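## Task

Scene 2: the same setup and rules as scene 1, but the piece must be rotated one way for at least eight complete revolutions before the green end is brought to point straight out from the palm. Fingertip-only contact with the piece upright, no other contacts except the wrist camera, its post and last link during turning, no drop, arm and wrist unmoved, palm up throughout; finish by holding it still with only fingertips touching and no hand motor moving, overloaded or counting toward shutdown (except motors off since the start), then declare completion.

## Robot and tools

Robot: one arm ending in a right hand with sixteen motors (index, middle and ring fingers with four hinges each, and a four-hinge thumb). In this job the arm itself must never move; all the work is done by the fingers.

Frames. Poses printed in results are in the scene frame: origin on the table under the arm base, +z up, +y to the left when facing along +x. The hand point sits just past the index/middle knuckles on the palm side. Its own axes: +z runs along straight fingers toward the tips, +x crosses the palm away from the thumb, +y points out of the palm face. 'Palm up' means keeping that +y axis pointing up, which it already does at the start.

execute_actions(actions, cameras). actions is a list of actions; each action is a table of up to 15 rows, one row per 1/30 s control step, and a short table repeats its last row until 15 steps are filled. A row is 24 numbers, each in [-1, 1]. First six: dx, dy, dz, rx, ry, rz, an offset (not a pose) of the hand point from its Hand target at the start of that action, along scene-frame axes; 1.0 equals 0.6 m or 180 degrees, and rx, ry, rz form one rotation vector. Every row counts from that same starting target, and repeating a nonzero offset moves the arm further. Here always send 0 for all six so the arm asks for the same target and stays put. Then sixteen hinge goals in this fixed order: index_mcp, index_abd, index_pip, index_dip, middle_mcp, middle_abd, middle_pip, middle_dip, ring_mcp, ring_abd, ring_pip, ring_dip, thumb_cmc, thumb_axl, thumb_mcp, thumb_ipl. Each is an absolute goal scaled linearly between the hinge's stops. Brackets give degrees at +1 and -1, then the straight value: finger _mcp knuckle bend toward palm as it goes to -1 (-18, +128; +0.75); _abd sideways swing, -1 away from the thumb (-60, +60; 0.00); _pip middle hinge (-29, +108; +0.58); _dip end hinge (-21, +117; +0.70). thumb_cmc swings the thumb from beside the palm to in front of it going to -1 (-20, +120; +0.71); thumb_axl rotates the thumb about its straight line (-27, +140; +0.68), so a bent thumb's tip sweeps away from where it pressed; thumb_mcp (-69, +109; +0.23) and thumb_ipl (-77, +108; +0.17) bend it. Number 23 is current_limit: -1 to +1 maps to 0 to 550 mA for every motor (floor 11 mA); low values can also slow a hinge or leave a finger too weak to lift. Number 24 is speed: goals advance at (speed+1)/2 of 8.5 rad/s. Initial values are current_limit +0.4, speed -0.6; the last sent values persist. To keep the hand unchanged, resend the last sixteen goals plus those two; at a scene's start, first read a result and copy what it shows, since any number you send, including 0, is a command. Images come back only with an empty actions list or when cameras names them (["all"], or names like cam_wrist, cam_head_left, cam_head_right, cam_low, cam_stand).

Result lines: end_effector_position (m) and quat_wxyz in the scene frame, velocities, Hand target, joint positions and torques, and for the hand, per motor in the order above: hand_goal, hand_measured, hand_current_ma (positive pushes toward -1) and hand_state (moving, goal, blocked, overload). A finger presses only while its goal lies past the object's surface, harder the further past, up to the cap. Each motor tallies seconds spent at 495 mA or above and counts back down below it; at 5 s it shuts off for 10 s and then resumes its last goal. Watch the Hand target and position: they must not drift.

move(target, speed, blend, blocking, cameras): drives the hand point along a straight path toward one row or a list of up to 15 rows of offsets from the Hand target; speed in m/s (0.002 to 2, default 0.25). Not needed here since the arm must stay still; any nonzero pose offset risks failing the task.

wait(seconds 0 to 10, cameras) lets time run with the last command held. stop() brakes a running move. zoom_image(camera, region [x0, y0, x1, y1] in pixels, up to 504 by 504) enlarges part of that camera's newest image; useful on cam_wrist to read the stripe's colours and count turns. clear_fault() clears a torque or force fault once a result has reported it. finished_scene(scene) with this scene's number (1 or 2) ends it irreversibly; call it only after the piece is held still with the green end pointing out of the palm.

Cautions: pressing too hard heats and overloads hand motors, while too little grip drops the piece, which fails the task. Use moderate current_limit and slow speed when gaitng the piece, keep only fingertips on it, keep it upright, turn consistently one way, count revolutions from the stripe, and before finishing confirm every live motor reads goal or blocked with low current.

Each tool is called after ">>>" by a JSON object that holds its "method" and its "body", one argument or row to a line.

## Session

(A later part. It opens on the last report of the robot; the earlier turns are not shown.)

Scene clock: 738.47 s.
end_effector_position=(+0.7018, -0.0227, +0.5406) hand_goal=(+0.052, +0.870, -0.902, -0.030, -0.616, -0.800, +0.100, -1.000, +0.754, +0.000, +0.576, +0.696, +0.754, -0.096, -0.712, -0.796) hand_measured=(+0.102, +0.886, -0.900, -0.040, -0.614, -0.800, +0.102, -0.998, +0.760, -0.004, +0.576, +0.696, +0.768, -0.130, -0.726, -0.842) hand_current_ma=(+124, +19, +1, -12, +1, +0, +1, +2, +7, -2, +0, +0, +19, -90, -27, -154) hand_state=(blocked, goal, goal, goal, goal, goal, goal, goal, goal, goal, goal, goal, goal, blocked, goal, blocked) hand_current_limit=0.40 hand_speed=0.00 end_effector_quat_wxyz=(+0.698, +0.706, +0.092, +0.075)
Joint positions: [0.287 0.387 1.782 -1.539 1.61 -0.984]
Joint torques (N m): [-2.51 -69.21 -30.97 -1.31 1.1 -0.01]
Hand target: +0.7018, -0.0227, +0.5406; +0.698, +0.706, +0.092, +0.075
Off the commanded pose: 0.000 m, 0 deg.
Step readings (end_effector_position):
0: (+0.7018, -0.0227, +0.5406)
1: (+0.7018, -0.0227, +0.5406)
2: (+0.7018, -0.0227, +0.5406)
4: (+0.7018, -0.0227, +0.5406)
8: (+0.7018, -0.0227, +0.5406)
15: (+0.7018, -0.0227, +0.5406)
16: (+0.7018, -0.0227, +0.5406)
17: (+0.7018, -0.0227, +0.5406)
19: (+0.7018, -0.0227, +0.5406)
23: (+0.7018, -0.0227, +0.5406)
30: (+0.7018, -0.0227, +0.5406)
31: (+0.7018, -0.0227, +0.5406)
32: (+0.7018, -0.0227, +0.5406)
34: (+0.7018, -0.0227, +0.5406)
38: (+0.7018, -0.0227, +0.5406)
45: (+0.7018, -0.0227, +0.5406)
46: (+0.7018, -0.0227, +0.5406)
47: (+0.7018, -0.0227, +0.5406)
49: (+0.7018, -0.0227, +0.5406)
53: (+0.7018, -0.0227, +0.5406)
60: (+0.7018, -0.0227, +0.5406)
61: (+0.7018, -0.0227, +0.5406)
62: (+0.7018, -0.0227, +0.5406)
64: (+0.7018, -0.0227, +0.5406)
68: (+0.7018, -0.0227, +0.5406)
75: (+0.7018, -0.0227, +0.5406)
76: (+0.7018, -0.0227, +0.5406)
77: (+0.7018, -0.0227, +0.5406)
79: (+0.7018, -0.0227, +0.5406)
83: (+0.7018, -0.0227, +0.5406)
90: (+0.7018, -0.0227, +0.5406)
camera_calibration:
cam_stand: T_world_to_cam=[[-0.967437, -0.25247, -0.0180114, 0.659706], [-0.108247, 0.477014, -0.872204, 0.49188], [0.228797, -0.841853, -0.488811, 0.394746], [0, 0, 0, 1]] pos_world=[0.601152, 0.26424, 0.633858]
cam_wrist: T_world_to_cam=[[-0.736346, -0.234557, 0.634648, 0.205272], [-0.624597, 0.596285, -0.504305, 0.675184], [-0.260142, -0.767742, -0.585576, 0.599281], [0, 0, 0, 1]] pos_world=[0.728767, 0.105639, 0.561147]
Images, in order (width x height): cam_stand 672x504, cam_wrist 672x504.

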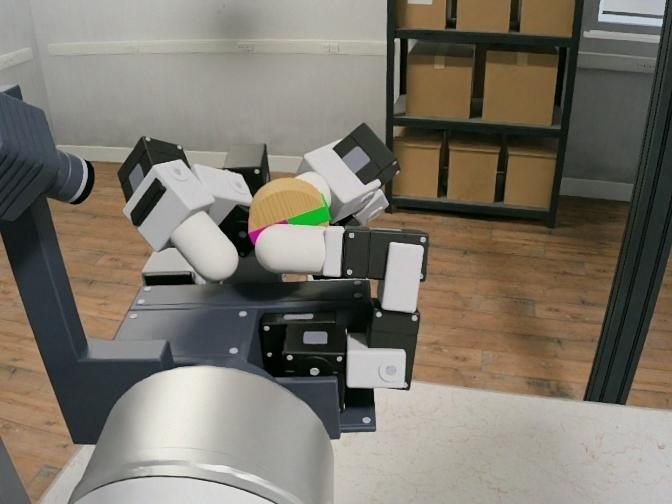

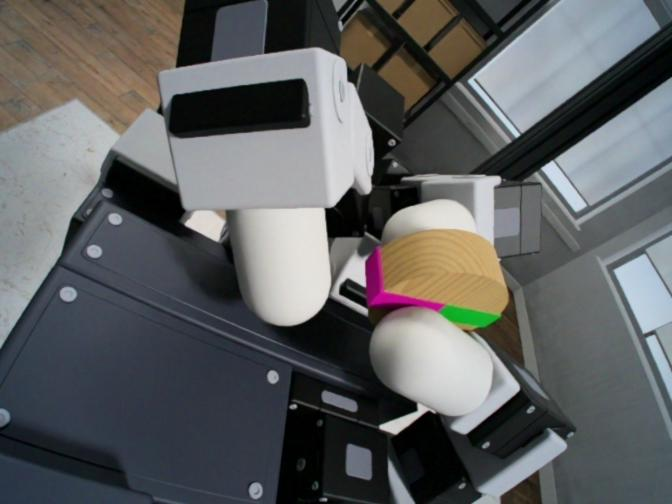

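>>> {"method": "execute_actions", "body": {
  "actions": [
    [[0,0,0,0,0,0,0.052,0.87,-0.902,-0.03,-0.616,-0.7,0.9,-0.4,0.754,0,0.576,0.696,0.754,-0.096,-0.712,-0.796,0.4,0]],
    [[0,0,0,0,0,0,0.052,0.87,-0.902,-0.03,-0.616,0.16,0.9,-0.5,0.754,0,0.576,0.696,0.754,-0.096,-0.712,-0.796,0.4,0]],
    [[0,0,0,0,0,0,0.052,0.87,-0.902,-0.03,-0.616,0.13,0.65,-1,0.754,0,0.576,0.696,0.754,-0.096,-0.712,-0.796,0.4,-0.6]],
    [[0,0,0,0,0,0,0.052,0.87,-0.902,-0.03,-0.616,0.05,0.3,-1,0.754,0,0.576,0.696,0.754,-0.096,-0.712,-0.796,0.4,-0.6]],
    [[0,0,0,0,0,0,0.052,0.87,-0.902,-0.03,-0.616,0.03,0.05,-1,0.754,0,0.576,0.696,0.754,-0.096,-0.712,-0.796,0.4,-0.6]],
    [[0,0,0,0,0,0,0.052,0.87,-0.902,-0.03,-0.616,-0.8,0.1,-1,0.754,0,0.576,0.696,0.754,-0.096,-0.712,-0.796,0.4,0]]
  ]
}}

>>> {"method": "execute_actions", "body": {
  "actions": [
    [[0,0,0,0,0,0,0.052,0.87,-0.902,-0.03,-0.616,-0.7,0.9,-0.4,0.754,0,0.576,0.696,0.754,-0.096,-0.712,-0.796,0.4,0]],
    [[0,0,0,0,0,0,0.052,0.87,-0.902,-0.03,-0.616,0.16,0.9,-0.5,0.754,0,0.576,0.696,0.754,-0.096,-0.712,-0.796,0.4,0]],
    [[0,0,0,0,0,0,0.052,0.87,-0.902,-0.03,-0.616,0.13,0.65,-1,0.754,0,0.576,0.696,0.754,-0.096,-0.712,-0.796,0.4,-0.6]],
    [[0,0,0,0,0,0,0.052,0.87,-0.902,-0.03,-0.616,0.06,0.32,-1,0.754,0,0.576,0.696,0.754,-0.096,-0.712,-0.796,0.4,-0.6]],
    [[0,0,0,0,0,0,0.052,0.87,-0.902,-0.03,-0.616,-0.8,0.3,-1,0.754,0,0.576,0.696,0.754,-0.096,-0.712,-0.796,0.4,0]]
  ],
  "cameras": ["cam_stand"]
}}

>>> {"method": "zoom_image", "body": {
  "camera": "cam_stand",
  "region": [220, 150, 360, 290]
}}

Scene clock: 770.43 s.
end_effector_position=(+0.7018, -0.0227, +0.5406) hand_goal=(+0.052, +0.870, -0.902, -0.030, -0.616, -0.800, +0.100, -1.000, +0.754, +0.000, +0.576, +0.696, +0.754, -0.096, -0.712, -0.796) hand_measured=(+0.102, +0.886, -0.900, -0.040, -0.614, -0.800, +0.102, -0.998, +0.760, -0.004, +0.576, +0.696, +0.768, -0.130, -0.726, -0.842) hand_current_ma=(+124, +19, +1, -12, +1, +0, +1, +2, +7, -2, +0, +0, +19, -90, -27, -154) hand_state=(blocked, goal, goal, goal, goal, goal, goal, goal, goal, goal, goal, goal, goal, blocked, goal, blocked) hand_current_limit=0.40 hand_speed=0.00 end_effector_quat_wxyz=(+0.698, +0.706, +0.092, +0.075)
Joint positions: [0.287 0.387 1.782 -1.539 1.61 -0.984]
Joint torques (N m): [-2.28 -69.87 -30.79 -1.27 1.1 -0.02]
Hand target: +0.7018, -0.0227, +0.5406; +0.698, +0.706, +0.092, +0.075
Off the commanded pose: 0.000 m, 0 deg.
Step readings (end_effector_position):
0: (+0.7018, -0.0227, +0.5406)
1: (+0.7018, -0.0227, +0.5406)
2: (+0.7018, -0.0227, +0.5406)
4: (+0.7018, -0.0227, +0.5406)
8: (+0.7018, -0.0227, +0.5406)
15: (+0.7018, -0.0227, +0.5406)
16: (+0.7018, -0.0227, +0.5406)
17: (+0.7018, -0.0227, +0.5406)
19: (+0.7018, -0.0227, +0.5406)
23: (+0.7018, -0.0227, +0.5406)
30: (+0.7018, -0.0227, +0.5406)
31: (+0.7018, -0.0227, +0.5406)
32: (+0.7018, -0.0227, +0.5406)
34: (+0.7018, -0.0227, +0.5406)
38: (+0.7018, -0.0227, +0.5406)
45: (+0.7018, -0.0227, +0.5406)
46: (+0.7018, -0.0227, +0.5406)
47: (+0.7018, -0.0227, +0.5406)
49: (+0.7018, -0.0227, +0.5406)
53: (+0.7018, -0.0227, +0.5406)
60: (+0.7018, -0.0227, +0.5406)
61: (+0.7018, -0.0227, +0.5406)
62: (+0.7018, -0.0227, +0.5406)
64: (+0.7018, -0.0227, +0.5406)
68: (+0.7018, -0.0227, +0.5406)
75: (+0.7018, -0.0227, +0.5406)
76: (+0.7018, -0.0227, +0.5406)
77: (+0.7018, -0.0227, +0.5406)
79: (+0.7018, -0.0227, +0.5406)
83: (+0.7018, -0.0227, +0.5406)
90: (+0.7018, -0.0227, +0.5406)

Scene clock: 773.13 s.
end_effector_position=(+0.7018, -0.0227, +0.5406) hand_goal=(+0.052, +0.870, -0.902, -0.030, -0.616, -0.800, +0.300, -1.000, +0.754, +0.000, +0.576, +0.696, +0.754, -0.096, -0.712, -0.796) hand_measured=(+0.102, +0.884, -0.902, -0.040, -0.614, -0.800, +0.302, -0.998, +0.760, -0.004, +0.576, +0.696, +0.762, -0.130, -0.728, -0.840) hand_current_ma=(+124, +15, +0, -13, +1, +0, +1, +2, +7, -2, +0, +0, +10, -89, -33, -142) hand_state=(blocked, goal, goal, goal, goal, goal, goal, goal, goal, goal, goal, goal, goal, blocked, goal, blocked) hand_current_limit=0.40 hand_speed=0.00 end_effector_quat_wxyz=(+0.698, +0.706, +0.092, +0.075)
Joint positions: [0.287 0.387 1.782 -1.539 1.61 -0.984]
Joint torques (N m): [-2.35 -69.3 -30.76 -1.3 1.12 -0.05]
Hand target: +0.7018, -0.0227, +0.5406; +0.698, +0.706, +0.092, +0.075
Off the commanded pose: 0.000 m, 0 deg.
Step readings (end_effector_position):
0: (+0.7018, -0.0227, +0.5406)
1: (+0.7018, -0.0227, +0.5406)
2: (+0.7018, -0.0227, +0.5406)
4: (+0.7018, -0.0227, +0.5406)
8: (+0.7018, -0.0227, +0.5406)
15: (+0.7018, -0.0227, +0.5406)
16: (+0.7018, -0.0227, +0.5406)
17: (+0.7018, -0.0227, +0.5406)
19: (+0.7018, -0.0227, +0.5406)
23: (+0.7018, -0.0227, +0.5406)
30: (+0.7018, -0.0227, +0.5406)
31: (+0.7018, -0.0227, +0.5406)
32: (+0.7018, -0.0227, +0.5406)
34: (+0.7018, -0.0227, +0.5406)
38: (+0.7018, -0.0227, +0.5406)
45: (+0.7018, -0.0227, +0.5406)
46: (+0.7018, -0.0227, +0.5406)
47: (+0.7018, -0.0227, +0.5406)
49: (+0.7018, -0.0227, +0.5406)
53: (+0.7018, -0.0227, +0.5406)
60: (+0.7018, -0.0227, +0.5406)
61: (+0.7018, -0.0227, +0.5406)
62: (+0.7018, -0.0227, +0.5406)
64: (+0.7018, -0.0227, +0.5406)
68: (+0.7018, -0.0227, +0.5406)
75: (+0.7018, -0.0227, +0.5406)
camera_calibration:
cam_stand: T_world_to_cam=[[-0.967437, -0.25247, -0.0180114, 0.659706], [-0.108247, 0.477014, -0.872204, 0.49188], [0.228797, -0.841853, -0.488811, 0.394746], [0, 0, 0, 1]] pos_world=[0.601152, 0.26424, 0.633858]
Images, in order (width x height): cam_stand 672x504.

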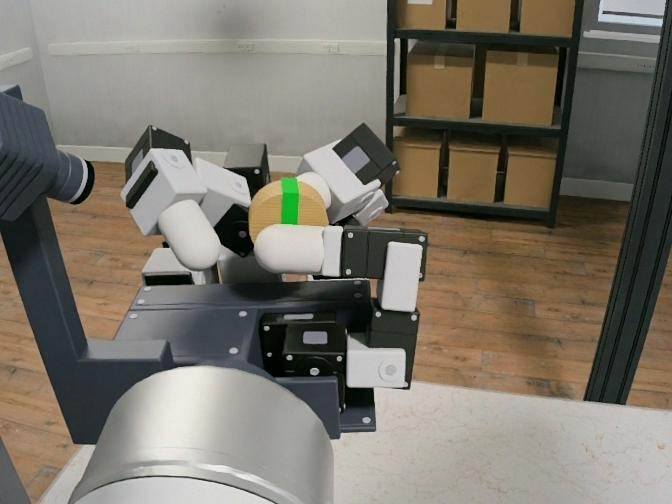

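Scaled by 3.600 from the camera's 672x504 image, which has a finer 960x720 frame.

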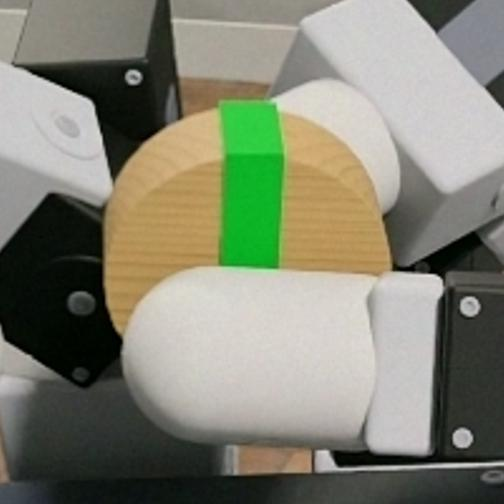

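Perfect.

>>> {"method": "wait", "body": {
  "seconds": 1
}}

>>> {"method": "finished_scene", "body": {
  "scene": 2
}}

Scene clock: 777.93 s.
end_effector_position=(+0.7018, -0.0227, +0.5406) hand_goal=(+0.052, +0.870, -0.902, -0.030, -0.616, -0.800, +0.300, -1.000, +0.754, +0.000, +0.576, +0.696, +0.754, -0.096, -0.712, -0.796) hand_measured=(+0.102, +0.884, -0.902, -0.040, -0.614, -0.800, +0.302, -0.998, +0.760, -0.004, +0.576, +0.696, +0.762, -0.130, -0.728, -0.840) hand_current_ma=(+124, +15, +0, -13, +1, +0, +1, +2, +7, -2, +0, +0, +10, -89, -33, -142) hand_state=(blocked, goal, goal, goal, goal, goal, goal, goal, goal, goal, goal, goal, goal, blocked, goal, blocked) hand_current_limit=0.40 hand_speed=0.00 end_effector_quat_wxyz=(+0.698, +0.706, +0.092, +0.075)
Joint positions: [0.287 0.387 1.782 -1.539 1.61 -0.984]
Joint torques (N m): [-2.45 -69.66 -30.8 -1.38 1.1 -0.03]
Hand target: +0.7018, -0.0227, +0.5406; +0.698, +0.706, +0.092, +0.075
Off the commanded pose: 0.000 m, 0 deg.
wait: 1.00 s; at rest from the start

The scene is finished: the task was done.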